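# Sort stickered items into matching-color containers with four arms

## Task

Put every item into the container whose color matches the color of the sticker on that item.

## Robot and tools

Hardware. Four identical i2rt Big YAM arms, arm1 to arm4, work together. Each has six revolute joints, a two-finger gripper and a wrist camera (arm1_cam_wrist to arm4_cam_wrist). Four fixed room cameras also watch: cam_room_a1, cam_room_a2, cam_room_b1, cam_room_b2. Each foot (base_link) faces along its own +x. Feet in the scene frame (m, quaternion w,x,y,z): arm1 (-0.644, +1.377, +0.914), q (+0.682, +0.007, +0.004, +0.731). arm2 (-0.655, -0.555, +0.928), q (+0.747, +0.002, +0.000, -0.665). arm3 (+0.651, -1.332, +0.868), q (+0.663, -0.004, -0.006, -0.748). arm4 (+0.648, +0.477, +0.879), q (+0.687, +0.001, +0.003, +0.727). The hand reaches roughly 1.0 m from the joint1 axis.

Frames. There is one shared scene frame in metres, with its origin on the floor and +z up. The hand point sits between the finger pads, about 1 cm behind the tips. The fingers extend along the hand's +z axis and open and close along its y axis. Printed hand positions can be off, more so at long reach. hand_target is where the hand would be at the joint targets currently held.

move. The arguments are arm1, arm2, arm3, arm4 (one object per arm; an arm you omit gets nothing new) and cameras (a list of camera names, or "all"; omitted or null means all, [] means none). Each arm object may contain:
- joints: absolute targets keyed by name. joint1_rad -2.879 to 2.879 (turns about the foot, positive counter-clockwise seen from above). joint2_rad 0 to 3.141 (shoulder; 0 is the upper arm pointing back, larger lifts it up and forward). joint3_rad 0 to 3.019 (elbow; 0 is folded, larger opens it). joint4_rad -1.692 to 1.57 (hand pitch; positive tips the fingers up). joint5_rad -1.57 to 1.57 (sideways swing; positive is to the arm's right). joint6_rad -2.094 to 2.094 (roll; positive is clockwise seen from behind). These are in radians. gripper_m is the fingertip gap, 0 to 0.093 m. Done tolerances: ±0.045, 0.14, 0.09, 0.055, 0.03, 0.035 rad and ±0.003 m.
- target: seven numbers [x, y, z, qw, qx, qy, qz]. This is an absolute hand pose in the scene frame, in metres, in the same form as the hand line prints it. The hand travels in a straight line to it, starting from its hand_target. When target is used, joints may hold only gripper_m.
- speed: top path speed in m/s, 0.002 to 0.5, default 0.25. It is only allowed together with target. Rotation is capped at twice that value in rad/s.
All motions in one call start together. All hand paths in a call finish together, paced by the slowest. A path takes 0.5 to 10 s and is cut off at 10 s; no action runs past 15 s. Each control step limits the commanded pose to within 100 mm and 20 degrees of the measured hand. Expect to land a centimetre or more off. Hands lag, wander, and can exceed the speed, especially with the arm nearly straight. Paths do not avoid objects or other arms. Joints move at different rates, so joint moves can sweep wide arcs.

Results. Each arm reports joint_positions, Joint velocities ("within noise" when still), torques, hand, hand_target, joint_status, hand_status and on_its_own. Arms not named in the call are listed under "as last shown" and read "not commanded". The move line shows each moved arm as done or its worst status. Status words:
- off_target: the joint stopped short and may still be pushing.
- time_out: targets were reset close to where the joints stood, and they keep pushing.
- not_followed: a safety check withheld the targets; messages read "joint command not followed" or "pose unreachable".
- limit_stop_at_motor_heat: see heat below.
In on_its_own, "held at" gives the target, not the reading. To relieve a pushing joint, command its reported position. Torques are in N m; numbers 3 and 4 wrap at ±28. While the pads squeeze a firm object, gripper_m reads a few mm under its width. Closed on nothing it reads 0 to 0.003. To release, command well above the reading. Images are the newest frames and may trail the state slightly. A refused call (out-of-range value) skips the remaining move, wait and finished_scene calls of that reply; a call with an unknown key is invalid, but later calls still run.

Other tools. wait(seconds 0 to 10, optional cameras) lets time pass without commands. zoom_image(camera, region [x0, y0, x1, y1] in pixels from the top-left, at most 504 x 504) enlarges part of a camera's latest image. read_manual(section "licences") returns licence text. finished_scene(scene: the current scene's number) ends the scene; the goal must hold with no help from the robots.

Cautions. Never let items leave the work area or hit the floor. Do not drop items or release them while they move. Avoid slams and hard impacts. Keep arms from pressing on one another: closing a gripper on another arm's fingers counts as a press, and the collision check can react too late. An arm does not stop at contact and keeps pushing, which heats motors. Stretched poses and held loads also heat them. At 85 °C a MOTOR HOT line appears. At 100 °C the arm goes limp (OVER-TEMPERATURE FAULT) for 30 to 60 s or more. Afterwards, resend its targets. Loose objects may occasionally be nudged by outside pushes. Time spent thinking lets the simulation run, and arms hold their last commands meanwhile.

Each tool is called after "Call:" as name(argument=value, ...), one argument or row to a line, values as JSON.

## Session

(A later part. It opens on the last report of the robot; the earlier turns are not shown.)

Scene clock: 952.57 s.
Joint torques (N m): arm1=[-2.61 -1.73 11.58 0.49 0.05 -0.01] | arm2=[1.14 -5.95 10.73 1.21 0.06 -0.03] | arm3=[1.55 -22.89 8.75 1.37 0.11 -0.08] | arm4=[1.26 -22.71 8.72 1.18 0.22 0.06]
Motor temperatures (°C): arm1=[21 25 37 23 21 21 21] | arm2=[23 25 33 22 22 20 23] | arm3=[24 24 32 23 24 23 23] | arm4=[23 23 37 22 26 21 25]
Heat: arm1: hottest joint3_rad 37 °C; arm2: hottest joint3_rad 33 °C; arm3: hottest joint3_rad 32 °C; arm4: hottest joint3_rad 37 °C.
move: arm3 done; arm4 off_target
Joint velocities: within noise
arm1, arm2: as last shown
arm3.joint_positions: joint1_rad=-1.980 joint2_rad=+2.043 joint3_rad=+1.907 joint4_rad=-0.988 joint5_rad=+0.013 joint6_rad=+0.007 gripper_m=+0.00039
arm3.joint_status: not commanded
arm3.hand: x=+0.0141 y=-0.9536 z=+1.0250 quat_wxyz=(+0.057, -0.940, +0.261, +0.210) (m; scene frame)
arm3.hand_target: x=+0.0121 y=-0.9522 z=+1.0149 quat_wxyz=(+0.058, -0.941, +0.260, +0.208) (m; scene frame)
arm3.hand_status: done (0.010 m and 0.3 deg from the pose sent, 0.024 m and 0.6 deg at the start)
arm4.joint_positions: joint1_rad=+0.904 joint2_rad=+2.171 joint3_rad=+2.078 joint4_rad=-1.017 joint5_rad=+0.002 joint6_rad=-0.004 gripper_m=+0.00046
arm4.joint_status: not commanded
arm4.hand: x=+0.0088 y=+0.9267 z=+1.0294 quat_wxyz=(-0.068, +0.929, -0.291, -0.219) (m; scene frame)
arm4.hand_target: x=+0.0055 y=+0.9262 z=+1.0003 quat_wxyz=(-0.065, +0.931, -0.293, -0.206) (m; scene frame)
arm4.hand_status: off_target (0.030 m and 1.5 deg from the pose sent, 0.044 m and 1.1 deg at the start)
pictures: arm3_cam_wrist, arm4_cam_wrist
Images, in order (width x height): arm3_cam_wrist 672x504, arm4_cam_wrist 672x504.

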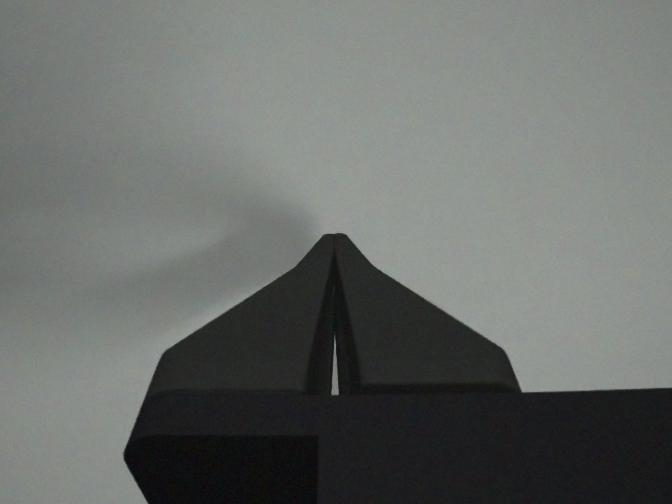

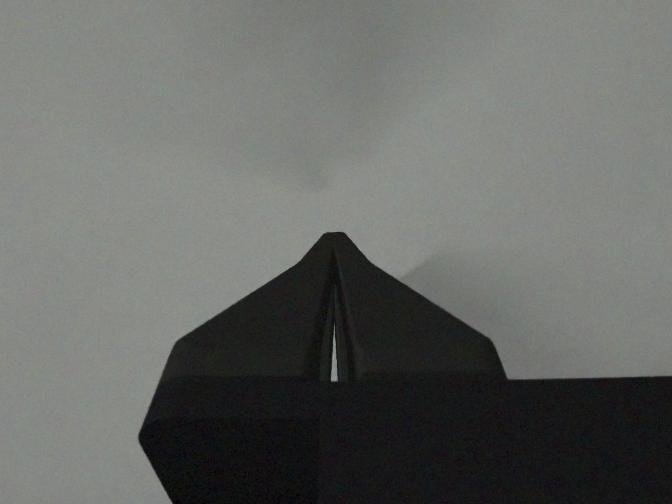

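Call:
move(
  arm3={"target": [0.012, -0.952, 1.005, -0.0581, 0.9419, -0.2604, -0.2086], "speed": 0.06},
  arm4={"target": [0.0046, 0.927, 0.98, -0.0649, 0.9314, -0.2928, -0.2064], "speed": 0.06},
  cameras=["arm3_cam_wrist", "arm4_cam_wrist"],
)

Call:
move(
  arm3={"target": [0.012, -0.952, 0.997, -0.0581, 0.9419, -0.2604, -0.2086], "speed": 0.06},
  arm4={"target": [0.0046, 0.927, 0.97, -0.0649, 0.9314, -0.2928, -0.2064], "speed": 0.06},
  cameras=["arm3_cam_wrist", "arm4_cam_wrist"],
)

Scene clock: 959.93 s.
Joint torques (N m): arm1=[-2.26 -1.9 11.44 0.8 0.04 -0.01] | arm2=[1.26 -5.83 10.74 1.16 0.06 -0.03] | arm3=[1.49 -22.3 8.36 1.37 0.12 -0.07] | arm4=[1.08 -22.71 8.73 1.36 0.21 0.07]
Motor temperatures (°C): arm1=[21 25 37 23 21 21 21] | arm2=[23 25 33 22 22 20 23] | arm3=[24 25 32 23 24 23 23] | arm4=[23 24 37 22 26 21 25]
Heat: arm1: hottest joint3_rad 37 °C; arm2: hottest joint3_rad 33 °C; arm3: hottest joint3_rad 32 °C; arm4: hottest joint3_rad 37 °C.
move: arm3 off_target; arm4 off_target
Joint velocities: within noise
arm1, arm2: as last shown
arm3.joint_positions: joint1_rad=-1.980 joint2_rad=+2.043 joint3_rad=+1.894 joint4_rad=-0.963 joint5_rad=+0.013 joint6_rad=+0.007 gripper_m=+0.00039
arm3.joint_status: not commanded
arm3.hand: x=+0.0126 y=-0.9528 z=+1.0211 quat_wxyz=(+0.058, -0.939, +0.261, +0.216) (m; scene frame)
arm3.hand_target: x=+0.0122 y=-0.9523 z=+1.0051 quat_wxyz=(+0.058, -0.941, +0.260, +0.208) (m; scene frame)
arm3.hand_status: off_target (0.016 m and 0.8 deg from the pose sent, 0.020 m and 0.3 deg at the start)
arm4.joint_positions: joint1_rad=+0.904 joint2_rad=+2.179 joint3_rad=+2.042 joint4_rad=-0.971 joint5_rad=+0.002 joint6_rad=-0.004 gripper_m=+0.00046
arm4.joint_status: not commanded
arm4.hand: x=+0.0081 y=+0.9271 z=+1.0108 quat_wxyz=(-0.068, +0.928, -0.291, -0.220) (m; scene frame)
arm4.hand_target: x=+0.0057 y=+0.9261 z=+0.9803 quat_wxyz=(-0.065, +0.931, -0.293, -0.206) (m; scene frame)
arm4.hand_status: off_target (0.031 m and 1.7 deg from the pose sent, 0.050 m and 1.5 deg at the start)
pictures: arm3_cam_wrist, arm4_cam_wrist
Images, in order (width x height): arm3_cam_wrist 672x504, arm4_cam_wrist 672x504.

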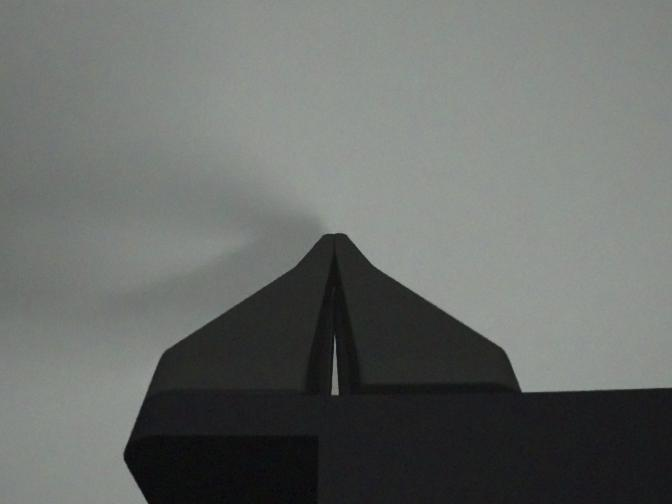

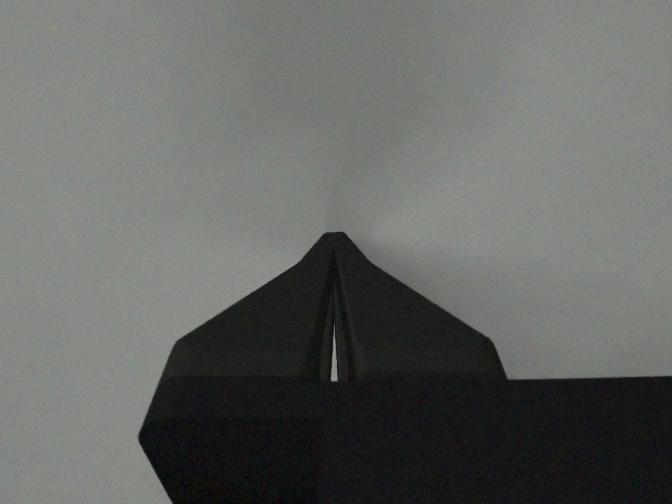

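Scene clock: 960.90 s.
Joint torques (N m): arm1=[-2.49 -1.96 11.59 0.8 0.02 0] | arm2=[1.14 -6.01 10.76 1.18 0.05 -0.02] | arm3=[1.55 -22.01 7.58 1.83 0.12 -0.08] | arm4=[1.14 -22.77 7.94 1.16 0.17 0.05]
Motor temperatures (°C): arm1=[21 25 37 23 21 21 21] | arm2=[23 25 33 22 22 20 23] | arm3=[24 25 31 23 24 23 23] | arm4=[23 24 37 22 26 21 25]
Heat: arm1: hottest joint3_rad 37 °C; arm2: hottest joint3_rad 33 °C; arm3: hottest joint3_rad 31 °C; arm4: hottest joint3_rad 37 °C.
move: arm3 off_target; arm4 off_target
Joint velocities: within noise
arm1, arm2: as last shown
arm3.joint_positions: joint1_rad=-1.980 joint2_rad=+2.043 joint3_rad=+1.887 joint4_rad=-0.955 joint5_rad=+0.013 joint6_rad=+0.007 gripper_m=+0.00039
arm3.joint_status: not commanded
arm3.hand: x=+0.0126 y=-0.9529 z=+1.0191 quat_wxyz=(+0.059, -0.939, +0.261, +0.216) (m; scene frame)
arm3.hand_target: x=+0.0124 y=-0.9524 z=+0.9972 quat_wxyz=(+0.058, -0.941, +0.260, +0.208) (m; scene frame)
arm3.hand_status: off_target (0.022 m and 1.0 deg from the pose sent, 0.024 m and 0.8 deg at the start)
arm4.joint_positions: joint1_rad=+0.904 joint2_rad=+2.179 joint3_rad=+2.036 joint4_rad=-0.948 joint5_rad=+0.002 joint6_rad=-0.004 gripper_m=+0.00046
arm4.joint_status: not commanded
arm4.hand: x=+0.0055 y=+0.9289 z=+1.0102 quat_wxyz=(-0.071, +0.927, -0.291, -0.228) (m; scene frame)
arm4.hand_target: x=+0.0061 y=+0.9259 z=+0.9706 quat_wxyz=(-0.065, +0.931, -0.293, -0.206) (m; scene frame)
arm4.hand_status: off_target (0.040 m and 2.6 deg from the pose sent, 0.041 m and 1.7 deg at the start)
pictures: arm3_cam_wrist, arm4_cam_wrist
Images, in order (width x height): arm3_cam_wrist 672x504, arm4_cam_wrist 672x504.

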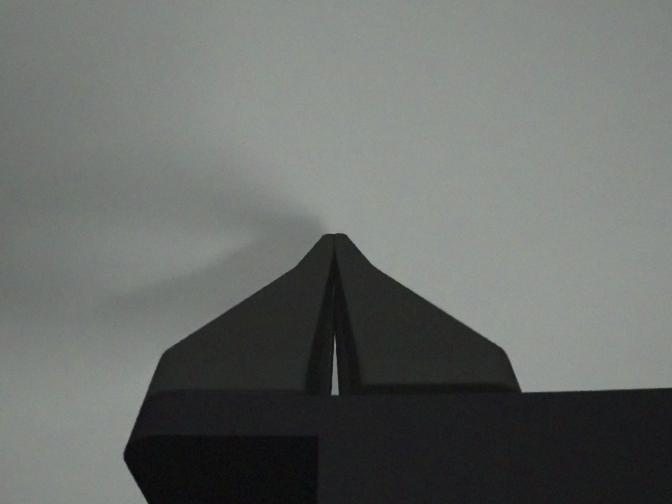

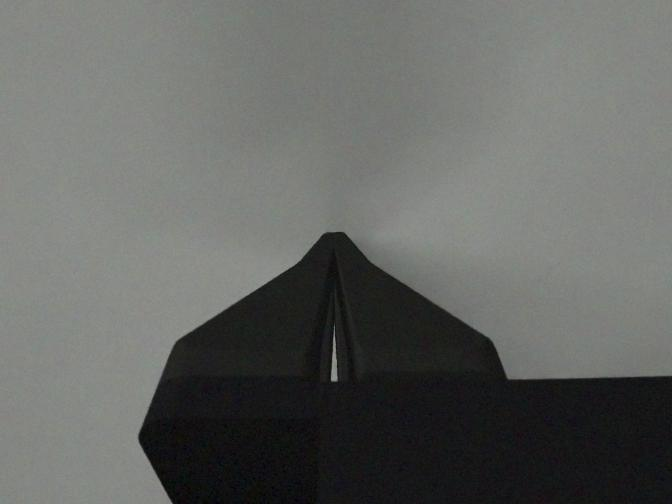

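Call:
move(
  arm3={"target": [0.37, -1.165, 1.15, -0.0581, 0.9419, -0.2604, -0.2086], "speed": 0.35},
  arm4={"target": [0.37, 0.671, 1.15, -0.0649, 0.9314, -0.2928, -0.2064], "speed": 0.35},
  cameras=[],
)

Call:
move(
  arm3={"joints": {"joint1_rad": 1.89, "joint2_rad": 0.833, "joint3_rad": 0.960, "joint4_rad": -1.262, "joint5_rad": 0, "joint6_rad": 0}},
  arm4={"joints": {"joint1_rad": 2.187, "joint2_rad": 0.827, "joint3_rad": 0.927, "joint4_rad": -1.234, "joint5_rad": 0, "joint6_rad": 0}},
  cameras=["arm3_cam_wrist", "arm4_cam_wrist"],
)

Call:
move(
  arm3={"joints": {"joint2_rad": 1.51, "joint3_rad": 0.869, "joint4_rad": -0.494}},
  arm4={"target": [0.0031, -0.0363, 1.06, 0.0713, 0.9217, 0.3219, -0.2043], "speed": 0.3},
  cameras=["arm3_cam_wrist", "arm4_cam_wrist"],
)

Scene clock: 978.83 s.
Joint torques (N m): arm1=[-2.73 -2.2 11.49 0.77 0.02 -0.01] | arm2=[1.2 -5.95 10.73 1.21 0.06 -0.03] | arm3=[2.32 -4.13 8.66 0.58 0.13 0.03] | arm4=[1.79 -3.9 8.75 0.36 0.22 0.18]
Motor temperatures (°C): arm1=[21 25 37 23 21 21 21] | arm2=[23 25 33 22 22 20 23] | arm3=[24 26 31 23 24 23 23] | arm4=[23 25 36 22 26 21 25]
Heat: arm1: hottest joint3_rad 37 °C; arm2: hottest joint3_rad 33 °C; arm3: hottest joint3_rad 31 °C; arm4: hottest joint3_rad 36 °C.
move: arm3 done; arm4 done
Joint velocities: within noise
arm1, arm2: as last shown
arm3.joint_positions: joint1_rad=-1.977 joint2_rad=+0.891 joint3_rad=+1.004 joint4_rad=-1.221 joint5_rad=+0.020 joint6_rad=+0.012 gripper_m=+0.00039
arm3.joint_status: not commanded
arm3.hand: x=+0.3710 y=-1.1606 z=+1.1555 quat_wxyz=(+0.061, -0.938, +0.262, +0.217) (m; scene frame)
arm3.hand_target: x=+0.3701 y=-1.1650 z=+1.1500 quat_wxyz=(+0.058, -0.941, +0.260, +0.208) (m; scene frame)
arm3.hand_status: done (0.007 m and 1.1 deg from the pose sent, 0.436 m and 1.0 deg at the start)
arm4.joint_positions: joint1_rad=+0.907 joint2_rad=+0.927 joint3_rad=+0.991 joint4_rad=-1.169 joint5_rad=+0.006 joint6_rad=-0.004 gripper_m=+0.00046
arm4.joint_status: not commanded
arm4.hand: x=+0.3705 y=+0.6738 z=+1.1584 quat_wxyz=(-0.070, +0.929, -0.290, -0.221) (m; scene frame)
arm4.hand_target: x=+0.3701 y=+0.6709 z=+1.1500 quat_wxyz=(-0.065, +0.931, -0.293, -0.206) (m; scene frame)
arm4.hand_status: done (0.009 m and 1.8 deg from the pose sent, 0.468 m and 2.6 deg at the start)
pictures: none
No camera images: "cameras" was empty.

Scene clock: 981.43 s.
Joint torques (N m): arm1=[-3.37 -2.08 11.71 0.64 0.04 0] | arm2=[1.26 -5.89 10.76 1.18 0.06 -0.03] | arm3=[1.73 -4.07 9.35 0.61 0.11 -0.11] | arm4=[0.97 -3.43 9.63 0.42 0.06 0.08]
Motor temperatures (°C): arm1=[21 25 37 23 21 21 21] | arm2=[23 25 33 22 22 20 23] | arm3=[24 26 31 23 24 23 23] | arm4=[23 25 36 22 26 21 25]
Heat: arm1: hottest joint3_rad 37 °C; arm2: hottest joint3_rad 33 °C; arm3: hottest joint3_rad 31 °C; arm4: hottest joint3_rad 36 °C.
move: arm3 done; arm4 done
Joint velocities: within noise
arm1: as last shown
arm2.joint_positions: joint1_rad=+2.121 joint2_rad=+0.974 joint3_rad=+0.840 joint4_rad=-0.963 joint5_rad=+0.000 joint6_rad=+0.012 gripper_m=+0.07491
arm2.joint_status: not commanded
arm2.hand: x=-0.3757 y=-0.3360 z=+1.1414 quat_wxyz=(-0.222, +0.313, -0.920, -0.079) (m; scene frame)
arm2.hand_target: x=-0.3811 y=-0.3381 z=+1.1302 quat_wxyz=(-0.206, +0.321, -0.922, -0.072) (m; scene frame)
arm2.hand_status: not commanded
arm3.joint_positions: joint1_rad=+1.882 joint2_rad=+0.836 joint3_rad=+0.958 joint4_rad=-1.257 joint5_rad=-0.002 joint6_rad=+0.006 gripper_m=+0.00037
arm3.joint_status: all done
arm3.hand: x=+0.9463 y=-1.2710 z=+1.1475 quat_wxyz=(-0.215, +0.091, -0.972, -0.015) (m; scene frame)
arm3.hand_target: x=+0.9448 y=-1.2691 z=+1.1489 quat_wxyz=(-0.215, +0.098, -0.972, -0.015) (m; scene frame)
arm3.hand_status: not commanded
arm4.joint_positions: joint1_rad=+2.184 joint2_rad=+0.825 joint3_rad=+0.920 joint4_rad=-1.225 joint5_rad=+0.001 joint6_rad=-0.004 gripper_m=+0.00046
arm4.joint_status: all done
arm4.hand: x=+0.4136 y=+0.2926 z=+1.1498 quat_wxyz=(+0.072, +0.920, +0.322, -0.210) (m; scene frame)
arm4.hand_target: x=+0.4145 y=+0.2921 z=+1.1516 quat_wxyz=(+0.072, +0.921, +0.322, -0.207) (m; scene frame)
arm4.hand_status: not commanded
pictures: arm3_cam_wrist, arm4_cam_wrist
Images, in order (width x height): arm3_cam_wrist 672x504, arm4_cam_wrist 672x504.

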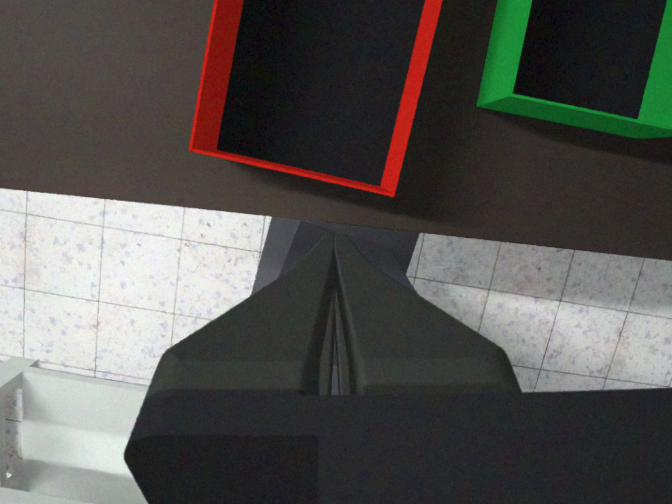

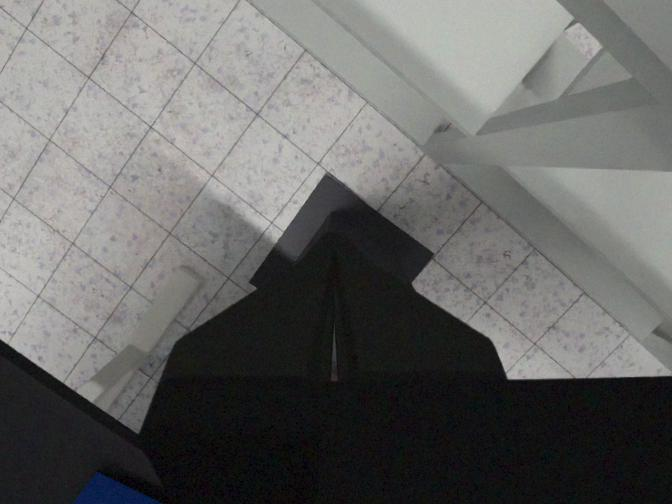

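Scene clock: 984.27 s.
Joint torques (N m): arm1=[-2.55 -2.26 11.64 0.76 0.06 -0.02] | arm2=[1.03 -5.89 10.73 1.21 0.06 -0.03] | arm3=[1.61 -13.27 7.32 1.37 0.12 -0.11] | arm4=[0.91 -25.82 12.78 0.29 0.08 0.1]
Motor temperatures (°C): arm1=[21 25 37 23 21 21 21] | arm2=[23 25 33 22 22 20 23] | arm3=[24 26 31 23 24 23 23] | arm4=[23 25 37 22 26 21 25]
Heat: arm1: hottest joint3_rad 37 °C; arm2: hottest joint3_rad 33 °C; arm3: hottest joint3_rad 31 °C; arm4: hottest joint3_rad 37 °C.
move: arm3 done; arm4 done
Joint velocities: within noise
arm1.joint_positions: joint1_rad=-2.249 joint2_rad=+0.949 joint3_rad=+0.856 joint4_rad=-1.013 joint5_rad=-0.010 joint6_rad=+0.000 gripper_m=+0.09294
arm1.joint_status: not commanded
arm1.hand: x=-0.3551 y=+1.1792 z=+1.1317 quat_wxyz=(-0.214, -0.290, -0.930, +0.066) (m; scene frame)
arm1.hand_target: x=-0.3569 y=+1.1771 z=+1.1301 quat_wxyz=(-0.207, -0.293, -0.931, +0.065) (m; scene frame)
arm1.hand_status: not commanded
arm2: as last shown
arm3.joint_positions: joint1_rad=+1.882 joint2_rad=+1.515 joint3_rad=+0.869 joint4_rad=-0.507 joint5_rad=-0.002 joint6_rad=+0.006 gripper_m=+0.00037
arm3.joint_status: all done
arm3.hand: x=+1.1158 y=-1.2415 z=+0.9249 quat_wxyz=(-0.207, +0.092, -0.974, -0.014) (m; scene frame)
arm3.hand_target: x=+1.1182 y=-1.2373 z=+0.9280 quat_wxyz=(-0.215, +0.098, -0.972, -0.015) (m; scene frame)
arm3.hand_status: not commanded
arm4.joint_positions: joint1_rad=+2.184 joint2_rad=+2.356 joint3_rad=+2.490 joint4_rad=-1.282 joint5_rad=+0.001 joint6_rad=-0.004 gripper_m=+0.00046
arm4.joint_status: not commanded
arm4.hand: x=+0.0078 y=-0.0286 z=+1.0614 quat_wxyz=(+0.069, +0.922, +0.323, -0.201) (m; scene frame)
arm4.hand_target: x=+0.0035 y=-0.0359 z=+1.0600 quat_wxyz=(+0.072, +0.922, +0.322, -0.205) (m; scene frame)
arm4.hand_status: done (0.009 m and 0.4 deg from the pose sent, 0.534 m and 0.7 deg at the start)
pictures: arm3_cam_wrist, arm4_cam_wrist
Images, in order (width x height): arm3_cam_wrist 672x504, arm4_cam_wrist 672x504.

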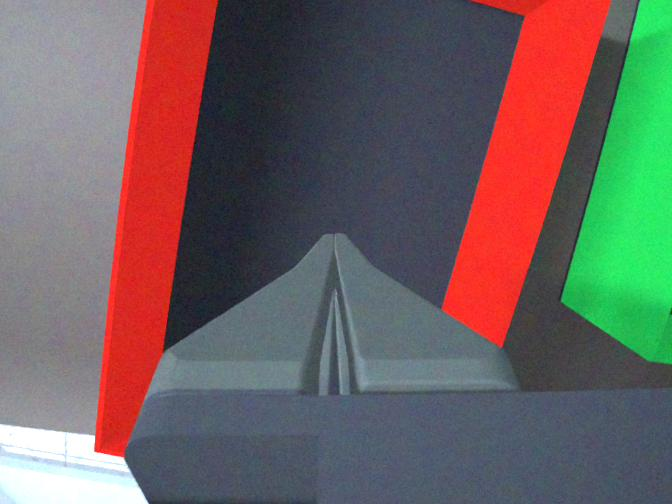

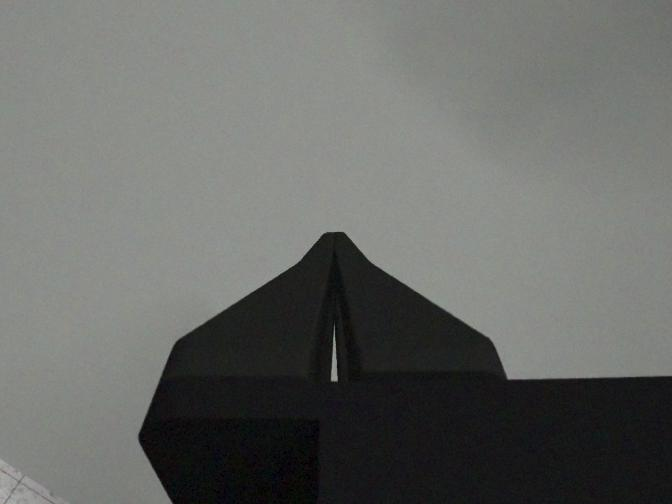

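Call:
move(
  arm3={"target": [1.119, -1.238, 0.77, -0.2153, 0.0970, -0.9715, -0.0215], "speed": 0.2},
  arm4={"target": [0.0031, -0.0363, 1.02, 0.0713, 0.9217, 0.3219, -0.2043], "speed": 0.06},
  cameras=["arm3_cam_wrist", "arm4_cam_wrist"],
)

Call:
move(
  arm3={"target": [1.119, -1.238, 0.735, -0.2153, 0.0970, -0.9715, -0.0215], "speed": 0.06},
  arm4={"target": [0.0031, -0.0363, 1.0, 0.0713, 0.9217, 0.3219, -0.2043], "speed": 0.06},
  cameras=["arm3_cam_wrist", "arm4_cam_wrist"],
)

Call:
move(
  arm3={"target": [1.119, -1.238, 0.72, -0.2153, 0.0970, -0.9715, -0.0215], "speed": 0.06},
  arm4={"target": [0.0031, -0.0363, 0.985, 0.0713, 0.9217, 0.3219, -0.2043], "speed": 0.06},
  cameras=["arm3_cam_wrist", "arm4_cam_wrist"],
)

Scene clock: 993.07 s.
Joint torques (N m): arm1=[-2.2 -1.49 11.59 0.79 0.02 0] | arm2=[1.2 -5.95 10.71 1.2 0.05 -0.03] | arm3=[1.55 -15.33 4.31 1.37 -0.08 -0.08] | arm4=[1.08 -27.34 8.87 1.14 0.07 0.1]
Motor temperatures (°C): arm1=[21 25 37 23 21 21 21] | arm2=[23 25 33 22 22 20 23] | arm3=[24 26 30 23 24 23 23] | arm4=[23 27 37 22 26 21 25]
Heat: arm1: hottest joint3_rad 37 °C; arm2: hottest joint3_rad 33 °C; arm3: hottest joint3_rad 30 °C; arm4: hottest joint3_rad 37 °C.
move: arm3 done; arm4 off_target
Joint velocities: within noise
arm1, arm2: as last shown
arm3.joint_positions: joint1_rad=+1.882 joint2_rad=+1.893 joint3_rad=+0.776 joint4_rad=-0.033 joint5_rad=-0.011 joint6_rad=+0.006 gripper_m=+0.00037
arm3.joint_status: not commanded
arm3.hand: x=+1.1162 y=-1.2420 z=+0.7673 quat_wxyz=(-0.207, +0.093, -0.974, -0.019) (m; scene frame)
arm3.hand_target: x=+1.1188 y=-1.2380 z=+0.7699 quat_wxyz=(-0.215, +0.097, -0.972, -0.022) (m; scene frame)
arm3.hand_status: done (0.006 m and 1.1 deg from the pose sent, 0.155 m and 1.5 deg at the start)
arm4.joint_positions: joint1_rad=+2.184 joint2_rad=+2.356 joint3_rad=+2.409 joint4_rad=-1.191 joint5_rad=+0.001 joint6_rad=-0.004 gripper_m=+0.00046
arm4.joint_status: not commanded
arm4.hand: x=+0.0036 y=-0.0319 z=+1.0317 quat_wxyz=(+0.071, +0.921, +0.323, -0.206) (m; scene frame)
arm4.hand_target: x=+0.0032 y=-0.0361 z=+1.0202 quat_wxyz=(+0.071, +0.922, +0.322, -0.204) (m; scene frame)
arm4.hand_status: off_target (0.013 m and 0.2 deg from the pose sent, 0.042 m and 0.5 deg at the start)
pictures: arm3_cam_wrist, arm4_cam_wrist
Images, in order (width x height): arm3_cam_wrist 672x504, arm4_cam_wrist 672x504.

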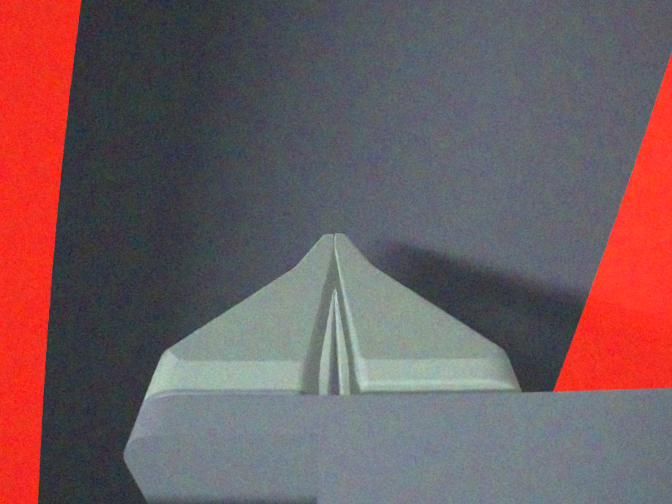

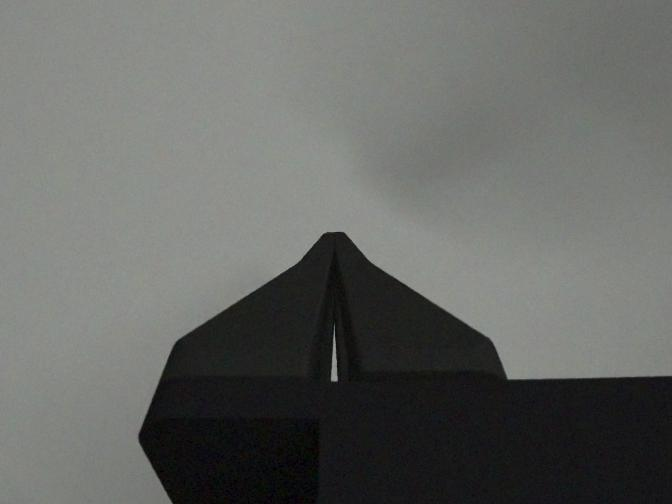

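Scene clock: 994.17 s.
Joint torques (N m): arm1=[-2.2 -1.85 11.54 0.79 0.02 0.02] | arm2=[1.2 -5.89 10.74 1.2 0.06 -0.03] | arm3=[1.61 -13.57 4.22 1.28 -0.05 -0.07] | arm4=[1.14 -27.34 8.75 1.2 0.08 0.08]
Motor temperatures (°C): arm1=[21 25 37 23 21 21 21] | arm2=[23 25 33 22 22 20 23] | arm3=[24 26 30 23 24 23 23] | arm4=[23 27 37 22 26 21 25]
Heat: arm1: hottest joint3_rad 37 °C; arm2: hottest joint3_rad 33 °C; arm3: hottest joint3_rad 30 °C; arm4: hottest joint3_rad 37 °C.
move: arm3 done; arm4 off_target
Joint velocities: within noise
arm1, arm2: as last shown
arm3.joint_positions: joint1_rad=+1.882 joint2_rad=+1.974 joint3_rad=+0.776 joint4_rad=+0.066 joint5_rad=-0.011 joint6_rad=+0.006 gripper_m=+0.00037
arm3.joint_status: not commanded
arm3.hand: x=+1.1186 y=-1.2420 z=+0.7407 quat_wxyz=(-0.216, +0.092, -0.972, -0.020) (m; scene frame)
arm3.hand_target: x=+1.1188 y=-1.2380 z=+0.7350 quat_wxyz=(-0.215, +0.097, -0.972, -0.022) (m; scene frame)
arm3.hand_status: done (0.007 m and 0.6 deg from the pose sent, 0.033 m and 1.1 deg at the start)
arm4.joint_positions: joint1_rad=+2.184 joint2_rad=+2.356 joint3_rad=+2.356 joint4_rad=-1.138 joint5_rad=+0.001 joint6_rad=-0.004 gripper_m=+0.00046
arm4.joint_status: not commanded
arm4.hand: x=+0.0031 y=-0.0323 z=+1.0115 quat_wxyz=(+0.071, +0.921, +0.323, -0.206) (m; scene frame)
arm4.hand_target: x=+0.0033 y=-0.0360 z=+1.0001 quat_wxyz=(+0.071, +0.922, +0.322, -0.204) (m; scene frame)
arm4.hand_status: off_target (0.012 m and 0.2 deg from the pose sent, 0.032 m and 0.2 deg at the start)
pictures: arm3_cam_wrist, arm4_cam_wrist
Images, in order (width x height): arm3_cam_wrist 672x504, arm4_cam_wrist 672x504.

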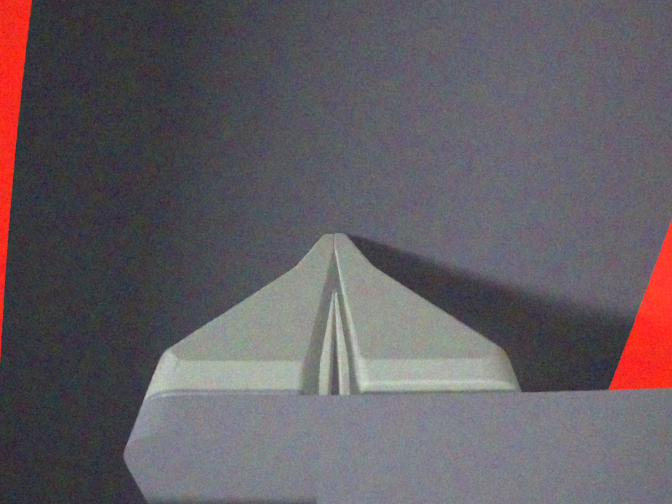

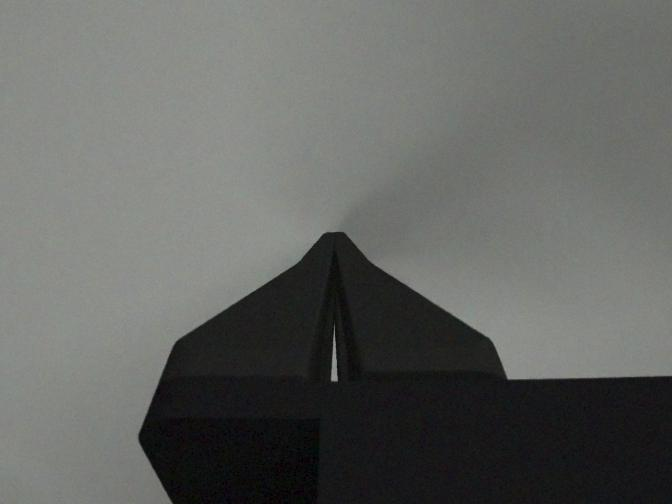

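Scene clock: 995.13 s.
Joint torques (N m): arm1=[-2.08 -1.9 11.6 0.77 -0.02 -0.04] | arm2=[1.08 -5.83 10.76 1.2 0.07 -0.03] | arm3=[1.55 -10.87 4.53 1.13 -0.04 -0.06] | arm4=[1.44 -26.75 7.72 1.33 0.06 0.11]
Motor temperatures (°C): arm1=[21 25 37 23 21 21 21] | arm2=[23 25 33 22 22 20 23] | arm3=[24 26 30 23 24 23 23] | arm4=[23 27 37 22 26 21 25]
Heat: arm1: hottest joint3_rad 37 °C; arm2: hottest joint3_rad 33 °C; arm3: hottest joint3_rad 30 °C; arm4: hottest joint3_rad 37 °C.
move: arm3 off_target; arm4 off_target
Joint velocities: within noise
arm1, arm2: as last shown
arm3.joint_positions: joint1_rad=+1.882 joint2_rad=+1.985 joint3_rad=+0.776 joint4_rad=+0.109 joint5_rad=-0.011 joint6_rad=+0.006 gripper_m=+0.00037
arm3.joint_status: not commanded
arm3.hand: x=+1.1250 y=-1.2407 z=+0.7400 quat_wxyz=(-0.231, +0.092, -0.968, -0.021) (m; scene frame)
arm3.hand_target: x=+1.1181 y=-1.2383 z=+0.7209 quat_wxyz=(-0.215, +0.097, -0.972, -0.021) (m; scene frame)
arm3.hand_status: off_target (0.021 m and 1.9 deg from the pose sent, 0.021 m and 0.6 deg at the start)
arm4.joint_positions: joint1_rad=+2.184 joint2_rad=+2.349 joint3_rad=+2.335 joint4_rad=-1.102 joint5_rad=+0.001 joint6_rad=-0.004 gripper_m=+0.00046
arm4.joint_status: not commanded
arm4.hand: x=+0.0004 y=-0.0344 z=+1.0098 quat_wxyz=(+0.074, +0.919, +0.322, -0.216) (m; scene frame)
arm4.hand_target: x=+0.0035 y=-0.0358 z=+0.9851 quat_wxyz=(+0.071, +0.922, +0.322, -0.204) (m; scene frame)
arm4.hand_status: off_target (0.025 m and 1.4 deg from the pose sent, 0.027 m and 0.2 deg at the start)
pictures: arm3_cam_wrist, arm4_cam_wrist
Images, in order (width x height): arm3_cam_wrist 672x504, arm4_cam_wrist 672x504.

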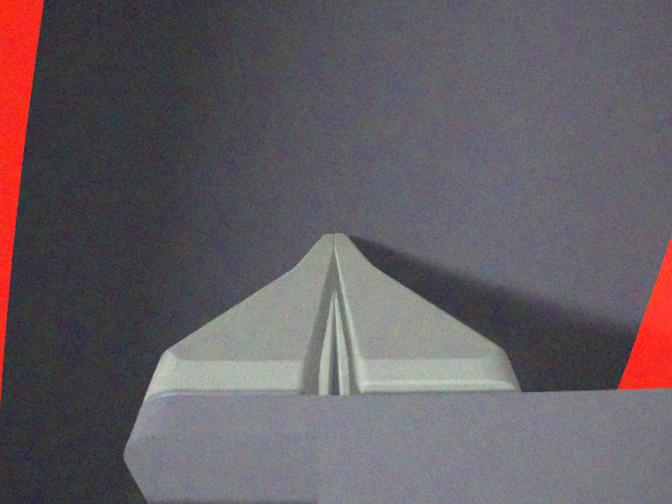

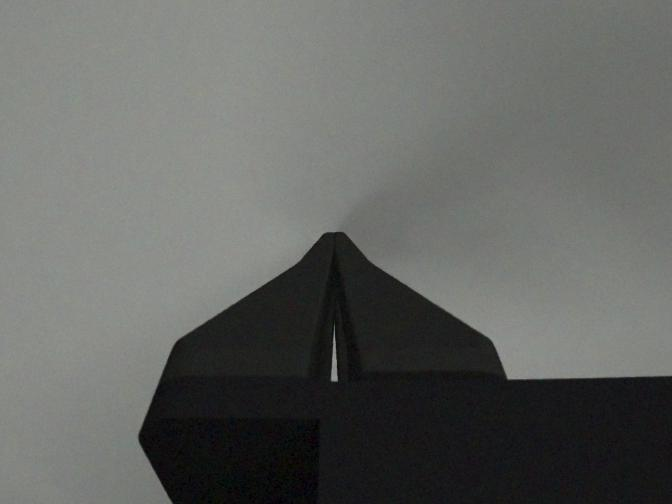

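Call:
move(
  arm3={"target": [1.07, -1.25, 0.95, -0.2153, 0.0970, -0.9715, -0.0215], "speed": 0.3},
  arm4={"target": [0.40, 0.28, 1.15, 0.0713, 0.9217, 0.3219, -0.2043], "speed": 0.35},
  cameras=[],
)

Call:
move(
  arm1={"joints": {"joint1_rad": 1.752, "joint2_rad": 1.359, "joint3_rad": 1.089, "joint4_rad": -0.777, "joint5_rad": 0.112, "joint6_rad": 0.204, "gripper_m": 0.093}},
  arm2={"joints": {"joint1_rad": -1.447, "joint2_rad": 1.359, "joint3_rad": 1.089, "joint4_rad": -0.777, "joint5_rad": 0.109, "joint6_rad": 0.188, "gripper_m": 0.093}},
  arm3={"joints": {"joint1_rad": 1.927, "joint2_rad": 1.359, "joint3_rad": 1.089, "joint4_rad": -0.777, "joint5_rad": 0.099, "joint6_rad": 0.198, "gripper_m": 0.093}},
  arm4={"joints": {"joint1_rad": -1.388, "joint2_rad": 0.827, "joint3_rad": 0.927, "joint4_rad": -1.234, "joint5_rad": 0.109, "joint6_rad": 0.188, "gripper_m": 0.093}},
  cameras=["arm1_cam_wrist", "arm2_cam_wrist", "arm3_cam_wrist", "arm4_cam_wrist"],
)

Call:
move(
  arm4={"joints": {"joint2_rad": 1.359, "joint3_rad": 1.089, "joint4_rad": -0.777}},
)

Scene clock: 1029.40 s.
Joint torques (N m): arm1=[-1.9 -1.67 11.64 0.75 0.03 0] | arm2=[1.26 -5.83 10.73 1.2 0.06 -0.03] | arm3=[0.73 -10.29 10.97 0.44 -0.08 -0.12] | arm4=[0.67 -2.96 8.81 0.4 0.08 0.11]
Motor temperatures (°C): arm1=[21 24 37 23 21 21 21] | arm2=[23 25 33 22 22 20 23] | arm3=[24 25 29 23 24 23 23] | arm4=[23 28 37 22 26 21 25]
Heat: arm1: hottest joint3_rad 37 °C; arm2: hottest joint3_rad 33 °C; arm3: hottest joint3_rad 29 °C; arm4: hottest joint3_rad 37 °C.
move: arm3 off_target; arm4 done
Joint velocities: within noise
arm1, arm2: as last shown
arm3.joint_positions: joint1_rad=+1.882 joint2_rad=+1.346 joint3_rad=+0.721 joint4_rad=-0.548 joint5_rad=-0.016 joint6_rad=-0.001 gripper_m=+0.00037
arm3.joint_status: not commanded
arm3.hand: x=+1.0518 y=-1.2513 z=+0.9316 quat_wxyz=(-0.196, +0.096, -0.976, -0.020) (m; scene frame)
arm3.hand_target: x=+1.0692 y=-1.2502 z=+0.9502 quat_wxyz=(-0.215, +0.097, -0.971, -0.021) (m; scene frame)
arm3.hand_status: off_target (0.026 m and 2.3 deg from the pose sent, 0.217 m and 1.9 deg at the start)
arm4.joint_positions: joint1_rad=+2.184 joint2_rad=+0.872 joint3_rad=+0.958 joint4_rad=-1.197 joint5_rad=+0.001 joint6_rad=-0.004 gripper_m=+0.00046
arm4.joint_status: not commanded
arm4.hand: x=+0.3980 y=+0.2802 z=+1.1577 quat_wxyz=(+0.075, +0.918, +0.322, -0.218) (m; scene frame)
arm4.hand_target: x=+0.4000 y=+0.2801 z=+1.1501 quat_wxyz=(+0.071, +0.922, +0.322, -0.204) (m; scene frame)
arm4.hand_status: done (0.008 m and 1.7 deg from the pose sent, 0.527 m and 1.4 deg at the start)
pictures: none
No camera images: "cameras" was empty.

Scene clock: 1034.23 s.
Joint torques (N m): arm1=[31.21 -3.02 11.9 1.52 -3.05 1.2] | arm2=[0.56 -13.51 10.5 1.26 0.15 0.17] | arm3=[1.67 -11.99 11.58 0.64 0.2 0.03] | arm4=[1.03 -4.66 9.13 0.42 0.14 0.18]
Motor temperatures (°C): arm1=[24 24 37 23 37 22 21] | arm2=[24 25 34 22 25 21 23] | arm3=[24 25 29 23 24 23 23] | arm4=[23 28 37 22 26 21 25]
Heat: arm1: hottest joint3_rad 37 °C; arm2: hottest joint3_rad 34 °C; arm3: hottest joint3_rad 29 °C; arm4: hottest joint3_rad 37 °C.
move: arm1 time_out; arm2 done; arm3 done; arm4 done
Joint velocities: within noise
arm1.joint_positions: joint1_rad=-1.812 joint2_rad=+1.300 joint3_rad=+1.080 joint4_rad=-0.784 joint5_rad=+0.321 joint6_rad=+0.096 gripper_m=+0.09263
arm1.joint_status: joint1_rad time_out (moved +0.437 of +4.001); joint5_rad time_out (moved +0.331 of +0.122); joint6_rad time_out (moved +0.097 of +0.204); the others done
arm1.on_its_own: joint1_rad reads -1.812 and still pushes toward -1.423 since a time_out (your +1.752 is given up); joint5_rad reads +0.321 and still pushes toward +0.238 since a time_out (your +0.112 is given up); joint6_rad reads +0.096 and still pushes toward +0.204 since a time_out
arm1.hand: x=-0.1707 y=+1.2394 z=+1.1366 quat_wxyz=(-0.263, -0.170, -0.935, +0.164) (m; scene frame)
arm1.hand_target: x=-0.1461 y=+1.4434 z=+1.1108 quat_wxyz=(-0.268, -0.025, -0.961, +0.058) (m; scene frame)
arm1.hand_status: not commanded
arm2.joint_positions: joint1_rad=-1.446 joint2_rad=+1.362 joint3_rad=+1.103 joint4_rad=-0.764 joint5_rad=+0.108 joint6_rad=+0.178 gripper_m=+0.09307
arm2.joint_status: all done
arm2.hand: x=-1.1517 y=-0.6590 z=+1.1349 quat_wxyz=(-0.004, -0.962, -0.017, +0.274) (m; scene frame)
arm2.hand_target: x=-1.1449 y=-0.6564 z=+1.1280 quat_wxyz=(-0.002, -0.965, -0.012, +0.263) (m; scene frame)
arm2.hand_status: not commanded
arm3.joint_positions: joint1_rad=+1.917 joint2_rad=+1.358 joint3_rad=+1.057 joint4_rad=-0.771 joint5_rad=+0.096 joint6_rad=+0.190 gripper_m=+0.09294
arm3.joint_status: all done
arm3.hand: x=+1.1322 y=-1.2360 z=+1.0532 quat_wxyz=(-0.251, +0.007, -0.968, +0.001) (m; scene frame)
arm3.hand_target: x=+1.1403 y=-1.2293 z=+1.0678 quat_wxyz=(-0.263, +0.007, -0.965, -0.002) (m; scene frame)
arm3.hand_status: not commanded
arm4.joint_positions: joint1_rad=-1.386 joint2_rad=+0.834 joint3_rad=+0.926 joint4_rad=-1.224 joint5_rad=+0.110 joint6_rad=+0.177 gripper_m=+0.09296
arm4.joint_status: all done
arm4.hand: x=+0.9471 y=+0.5318 z=+1.1476 quat_wxyz=(-0.221, +0.020, -0.975, +0.009) (m; scene frame)
arm4.hand_target: x=+0.9442 y=+0.5305 z=+1.1490 quat_wxyz=(-0.220, +0.014, -0.975, +0.008) (m; scene frame)
arm4.hand_status: not commanded
pictures: arm1_cam_wrist, arm2_cam_wrist, arm3_cam_wrist, arm4_cam_wrist
Images, in order (width x height): arm1_cam_wrist 672x504, arm2_cam_wrist 672x504, arm3_cam_wrist 672x504, arm4_cam_wrist 672x504.

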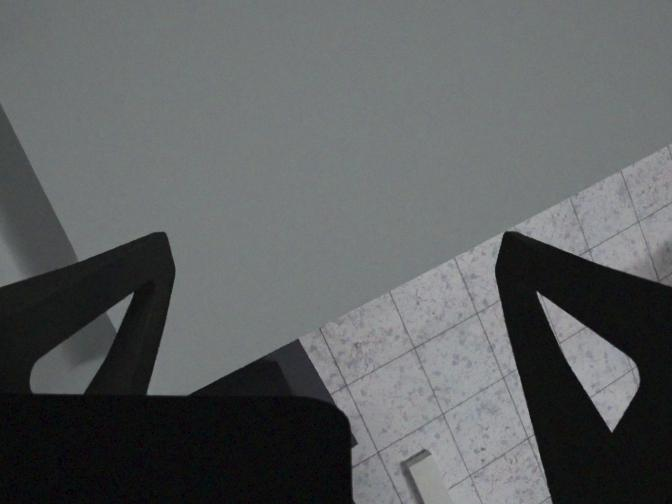

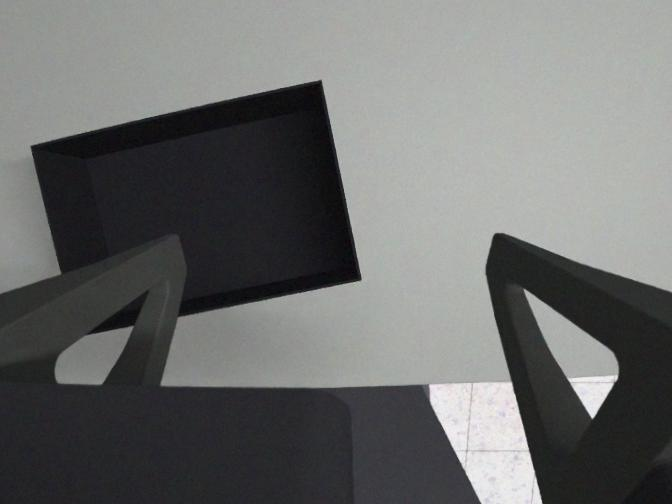

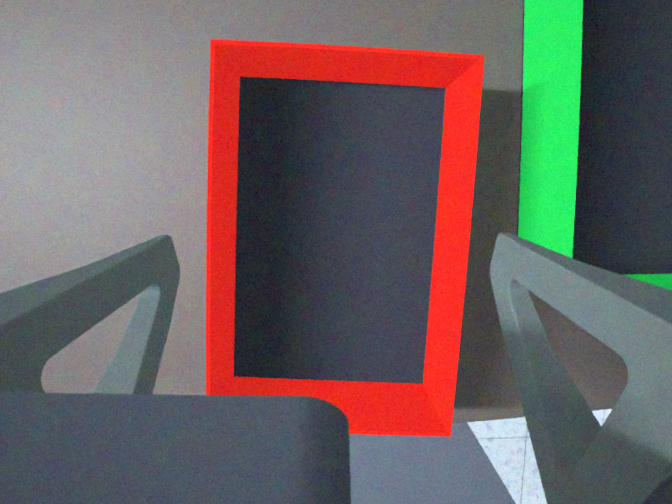

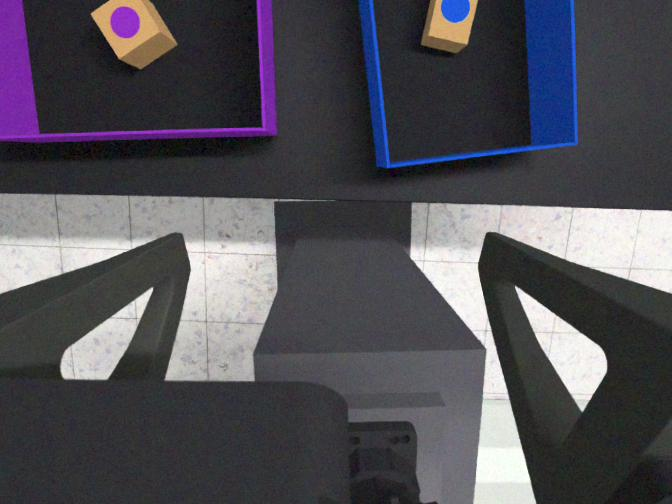

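not run: a stop came earlier in this reply.

Call:
move(
  arm1={"joints": {"joint1_rad": -1.9, "joint2_rad": 1.2, "joint3_rad": 1.08, "joint4_rad": -0.784, "joint5_rad": 0, "joint6_rad": 0}},
  arm4={"joints": {"joint2_rad": 1.359, "joint3_rad": 1.089, "joint4_rad": -0.777}},
  cameras=["arm1_cam_wrist", "arm4_cam_wrist"],
)

Call:
move(
  arm1={"joints": {"joint1_rad": -1.95, "joint2_rad": 0.822, "joint3_rad": 0.796, "joint4_rad": -1.108, "joint5_rad": 0, "joint6_rad": 0}},
  cameras=["arm1_cam_wrist"],
)

Call:
move(
  arm1={"joints": {"joint1_rad": 1.752, "joint5_rad": 0.112, "joint6_rad": 0.204}},
  cameras=["arm1_cam_wrist"],
)

Call:
move(
  arm1={"joints": {"joint2_rad": 1.359, "joint3_rad": 1.089, "joint4_rad": -0.777}},
  cameras=["arm1_cam_wrist"],
)

Scene clock: 1041.93 s.
Joint torques (N m): arm1=[-0.26 -9.7 12.38 0.61 -0.71 0.24] | arm2=[0.73 -13.57 10.52 1.28 0.15 0.17] | arm3=[1.61 -12.04 11.54 0.62 0.21 0.03] | arm4=[0.32 -13.04 10.11 1.36 0.14 0.14]
Motor temperatures (°C): arm1=[25 25 37 23 37 22 21] | arm2=[24 25 34 22 24 21 23] | arm3=[24 25 30 23 24 23 23] | arm4=[22 27 38 22 26 21 25]
Heat: arm1: hottest joint3_rad 37 °C; arm2: hottest joint3_rad 34 °C; arm3: hottest joint3_rad 30 °C; arm4: hottest joint3_rad 38 °C.
move: arm1 done; arm4 done
Joint velocities: within noise
arm1.joint_positions: joint1_rad=-1.917 joint2_rad=+1.224 joint3_rad=+1.069 joint4_rad=-0.768 joint5_rad=+0.020 joint6_rad=-0.018 gripper_m=+0.09290
arm1.joint_status: all done
arm1.hand: x=-0.1764 y=+1.2408 z=+1.1610 quat_wxyz=(-0.306, -0.126, -0.942, +0.056) (m; scene frame)
arm1.hand_target: x=-0.1768 y=+1.2528 z=+1.1755 quat_wxyz=(-0.317, -0.123, -0.940, +0.042) (m; scene frame)
arm1.hand_status: not commanded
arm2, arm3: as last shown
arm4.joint_positions: joint1_rad=-1.386 joint2_rad=+1.366 joint3_rad=+1.070 joint4_rad=-0.792 joint5_rad=+0.110 joint6_rad=+0.177 gripper_m=+0.09296
arm4.joint_status: all done
arm4.hand: x=+1.1293 y=+0.5766 z=+1.0634 quat_wxyz=(-0.242, +0.019, -0.970, +0.004) (m; scene frame)
arm4.hand_target: x=+1.1384 y=+0.5777 z=+1.0774 quat_wxyz=(-0.261, +0.011, -0.965, -0.002) (m; scene frame)
arm4.hand_status: not commanded
pictures: arm1_cam_wrist, arm4_cam_wrist
Images, in order (width x height): arm1_cam_wrist 672x504, arm4_cam_wrist 672x504.

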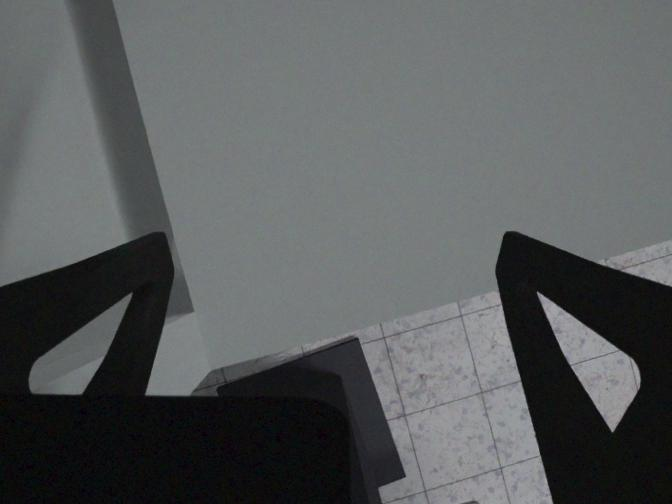

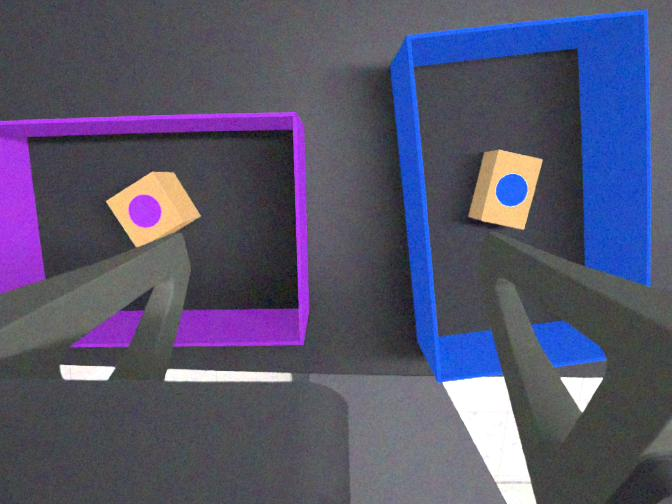

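Scene clock: 1043.00 s.
Joint torques (N m): arm1=[-2.32 -0.91 11.73 0.68 -0.03 0.09] | arm2=[0.62 -13.45 10.51 1.26 0.16 0.16] | arm3=[1.79 -11.93 11.55 0.66 0.22 0.04] | arm4=[0.5 -12.75 10.15 1.28 0.12 0.13]
Motor temperatures (°C): arm1=[25 25 37 23 36 22 21] | arm2=[24 26 34 22 24 21 23] | arm3=[24 25 30 23 24 23 23] | arm4=[22 27 38 22 26 21 25]
Heat: arm1: hottest joint3_rad 37 °C; arm2: hottest joint3_rad 34 °C; arm3: hottest joint3_rad 30 °C; arm4: hottest joint3_rad 38 °C.
move: arm1 done
Joint velocities: within noise
arm1.joint_positions: joint1_rad=-1.943 joint2_rad=+0.818 joint3_rad=+0.790 joint4_rad=-1.098 joint5_rad=+0.002 joint6_rad=-0.007 gripper_m=+0.09294
arm1.joint_status: all done
arm1.hand: x=-0.3542 y=+1.2865 z=+1.1297 quat_wxyz=(-0.210, -0.144, -0.966, +0.035) (m; scene frame)
arm1.hand_target: x=-0.3550 y=+1.2847 z=+1.1308 quat_wxyz=(-0.206, -0.151, -0.966, +0.033) (m; scene frame)
arm1.hand_status: not commanded
arm2, arm3, arm4: as last shown
pictures: arm1_cam_wrist
Images, in order (width x height): arm1_cam_wrist 672x504.

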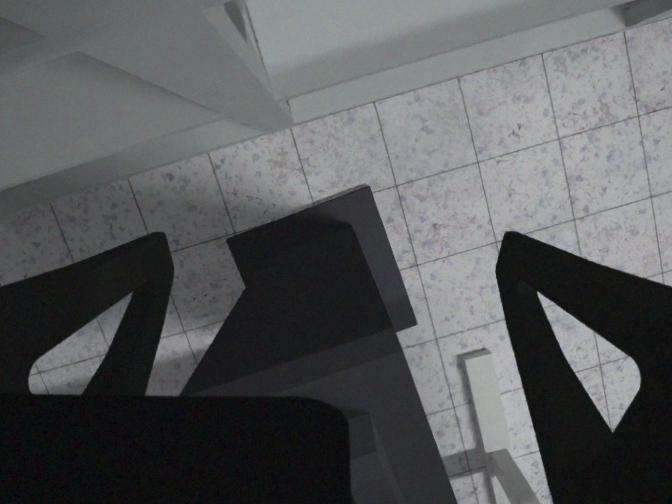

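Scene clock: 1045.57 s.
Joint torques (N m): arm1=[-1.14 -0.79 11.88 0.66 0.15 0.1] | arm2=[0.62 -13.57 10.5 1.26 0.16 0.17] | arm3=[1.79 -11.87 11.58 0.64 0.22 0.03] | arm4=[0.62 -13.16 10.1 1.32 0.12 0.12]
Motor temperatures (°C): arm1=[25 25 37 23 34 22 21] | arm2=[24 26 34 22 24 20 23] | arm3=[24 25 30 23 24 23 23] | arm4=[22 27 37 22 26 21 25]
Heat: arm1: hottest joint3_rad 37 °C; arm2: hottest joint3_rad 34 °C; arm3: hottest joint3_rad 30 °C; arm4: hottest joint3_rad 37 °C.
move: arm1 done
Joint velocities: within noise
arm1.joint_positions: joint1_rad=+1.747 joint2_rad=+0.820 joint3_rad=+0.790 joint4_rad=-1.098 joint5_rad=+0.110 joint6_rad=+0.197 gripper_m=+0.09299
arm1.joint_status: all done
arm1.hand: x=-0.9357 y=+1.3229 z=+1.1394 quat_wxyz=(-0.006, +0.972, +0.011, -0.233) (m; scene frame)
arm1.hand_target: x=-0.9351 y=+1.3218 z=+1.1410 quat_wxyz=(-0.006, +0.973, +0.010, -0.231) (m; scene frame)
arm1.hand_status: not commanded
arm2, arm3, arm4: as last shown
pictures: arm1_cam_wrist
Images, in order (width x height): arm1_cam_wrist 672x504.

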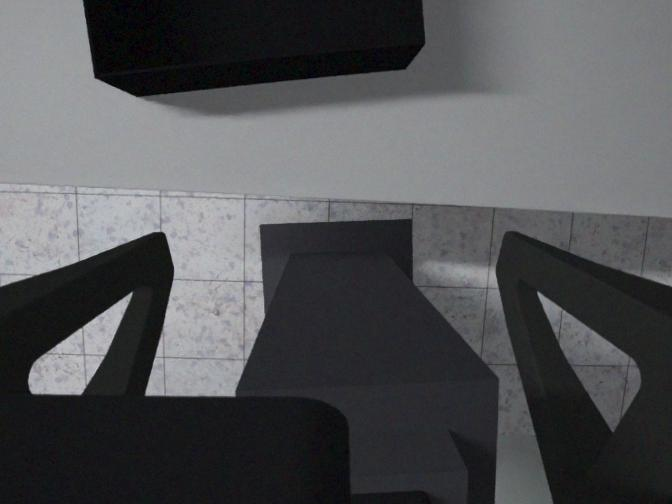

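Scene clock: 1046.87 s.
Joint torques (N m): arm1=[-0.97 -9.23 13.63 1.55 0.17 0.05] | arm2=[0.62 -13.45 10.52 1.28 0.15 0.17] | arm3=[1.79 -12.04 11.56 0.62 0.21 0.02] | arm4=[0.67 -13.16 10.06 1.26 0.14 0.15]
Motor temperatures (°C): arm1=[25 25 38 23 33 22 21] | arm2=[24 26 34 22 24 20 23] | arm3=[24 25 30 23 24 23 23] | arm4=[22 27 37 22 26 21 25]
Heat: arm1: hottest joint3_rad 38 °C; arm2: hottest joint3_rad 34 °C; arm3: hottest joint3_rad 30 °C; arm4: hottest joint3_rad 37 °C.
move: arm1 done
Joint velocities: within noise
arm1.joint_positions: joint1_rad=+1.747 joint2_rad=+1.372 joint3_rad=+1.058 joint4_rad=-0.789 joint5_rad=+0.110 joint6_rad=+0.197 gripper_m=+0.09299
arm1.joint_status: all done
arm1.hand: x=-1.1185 y=+1.2776 z=+1.0997 quat_wxyz=(-0.003, +0.969, +0.010, -0.245) (m; scene frame)
arm1.hand_target: x=-1.1291 y=+1.2724 z=+1.1225 quat_wxyz=(+0.004, +0.962, +0.008, -0.272) (m; scene frame)
arm1.hand_status: not commanded
arm2, arm3, arm4: as last shown
pictures: arm1_cam_wrist
Images, in order (width x height): arm1_cam_wrist 672x504.

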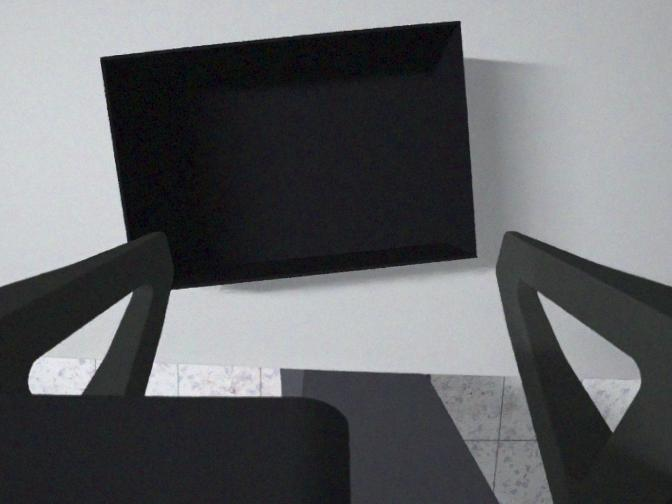

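Call:
finished_scene(
  scene=1,
)

The scene is finished: the task was done.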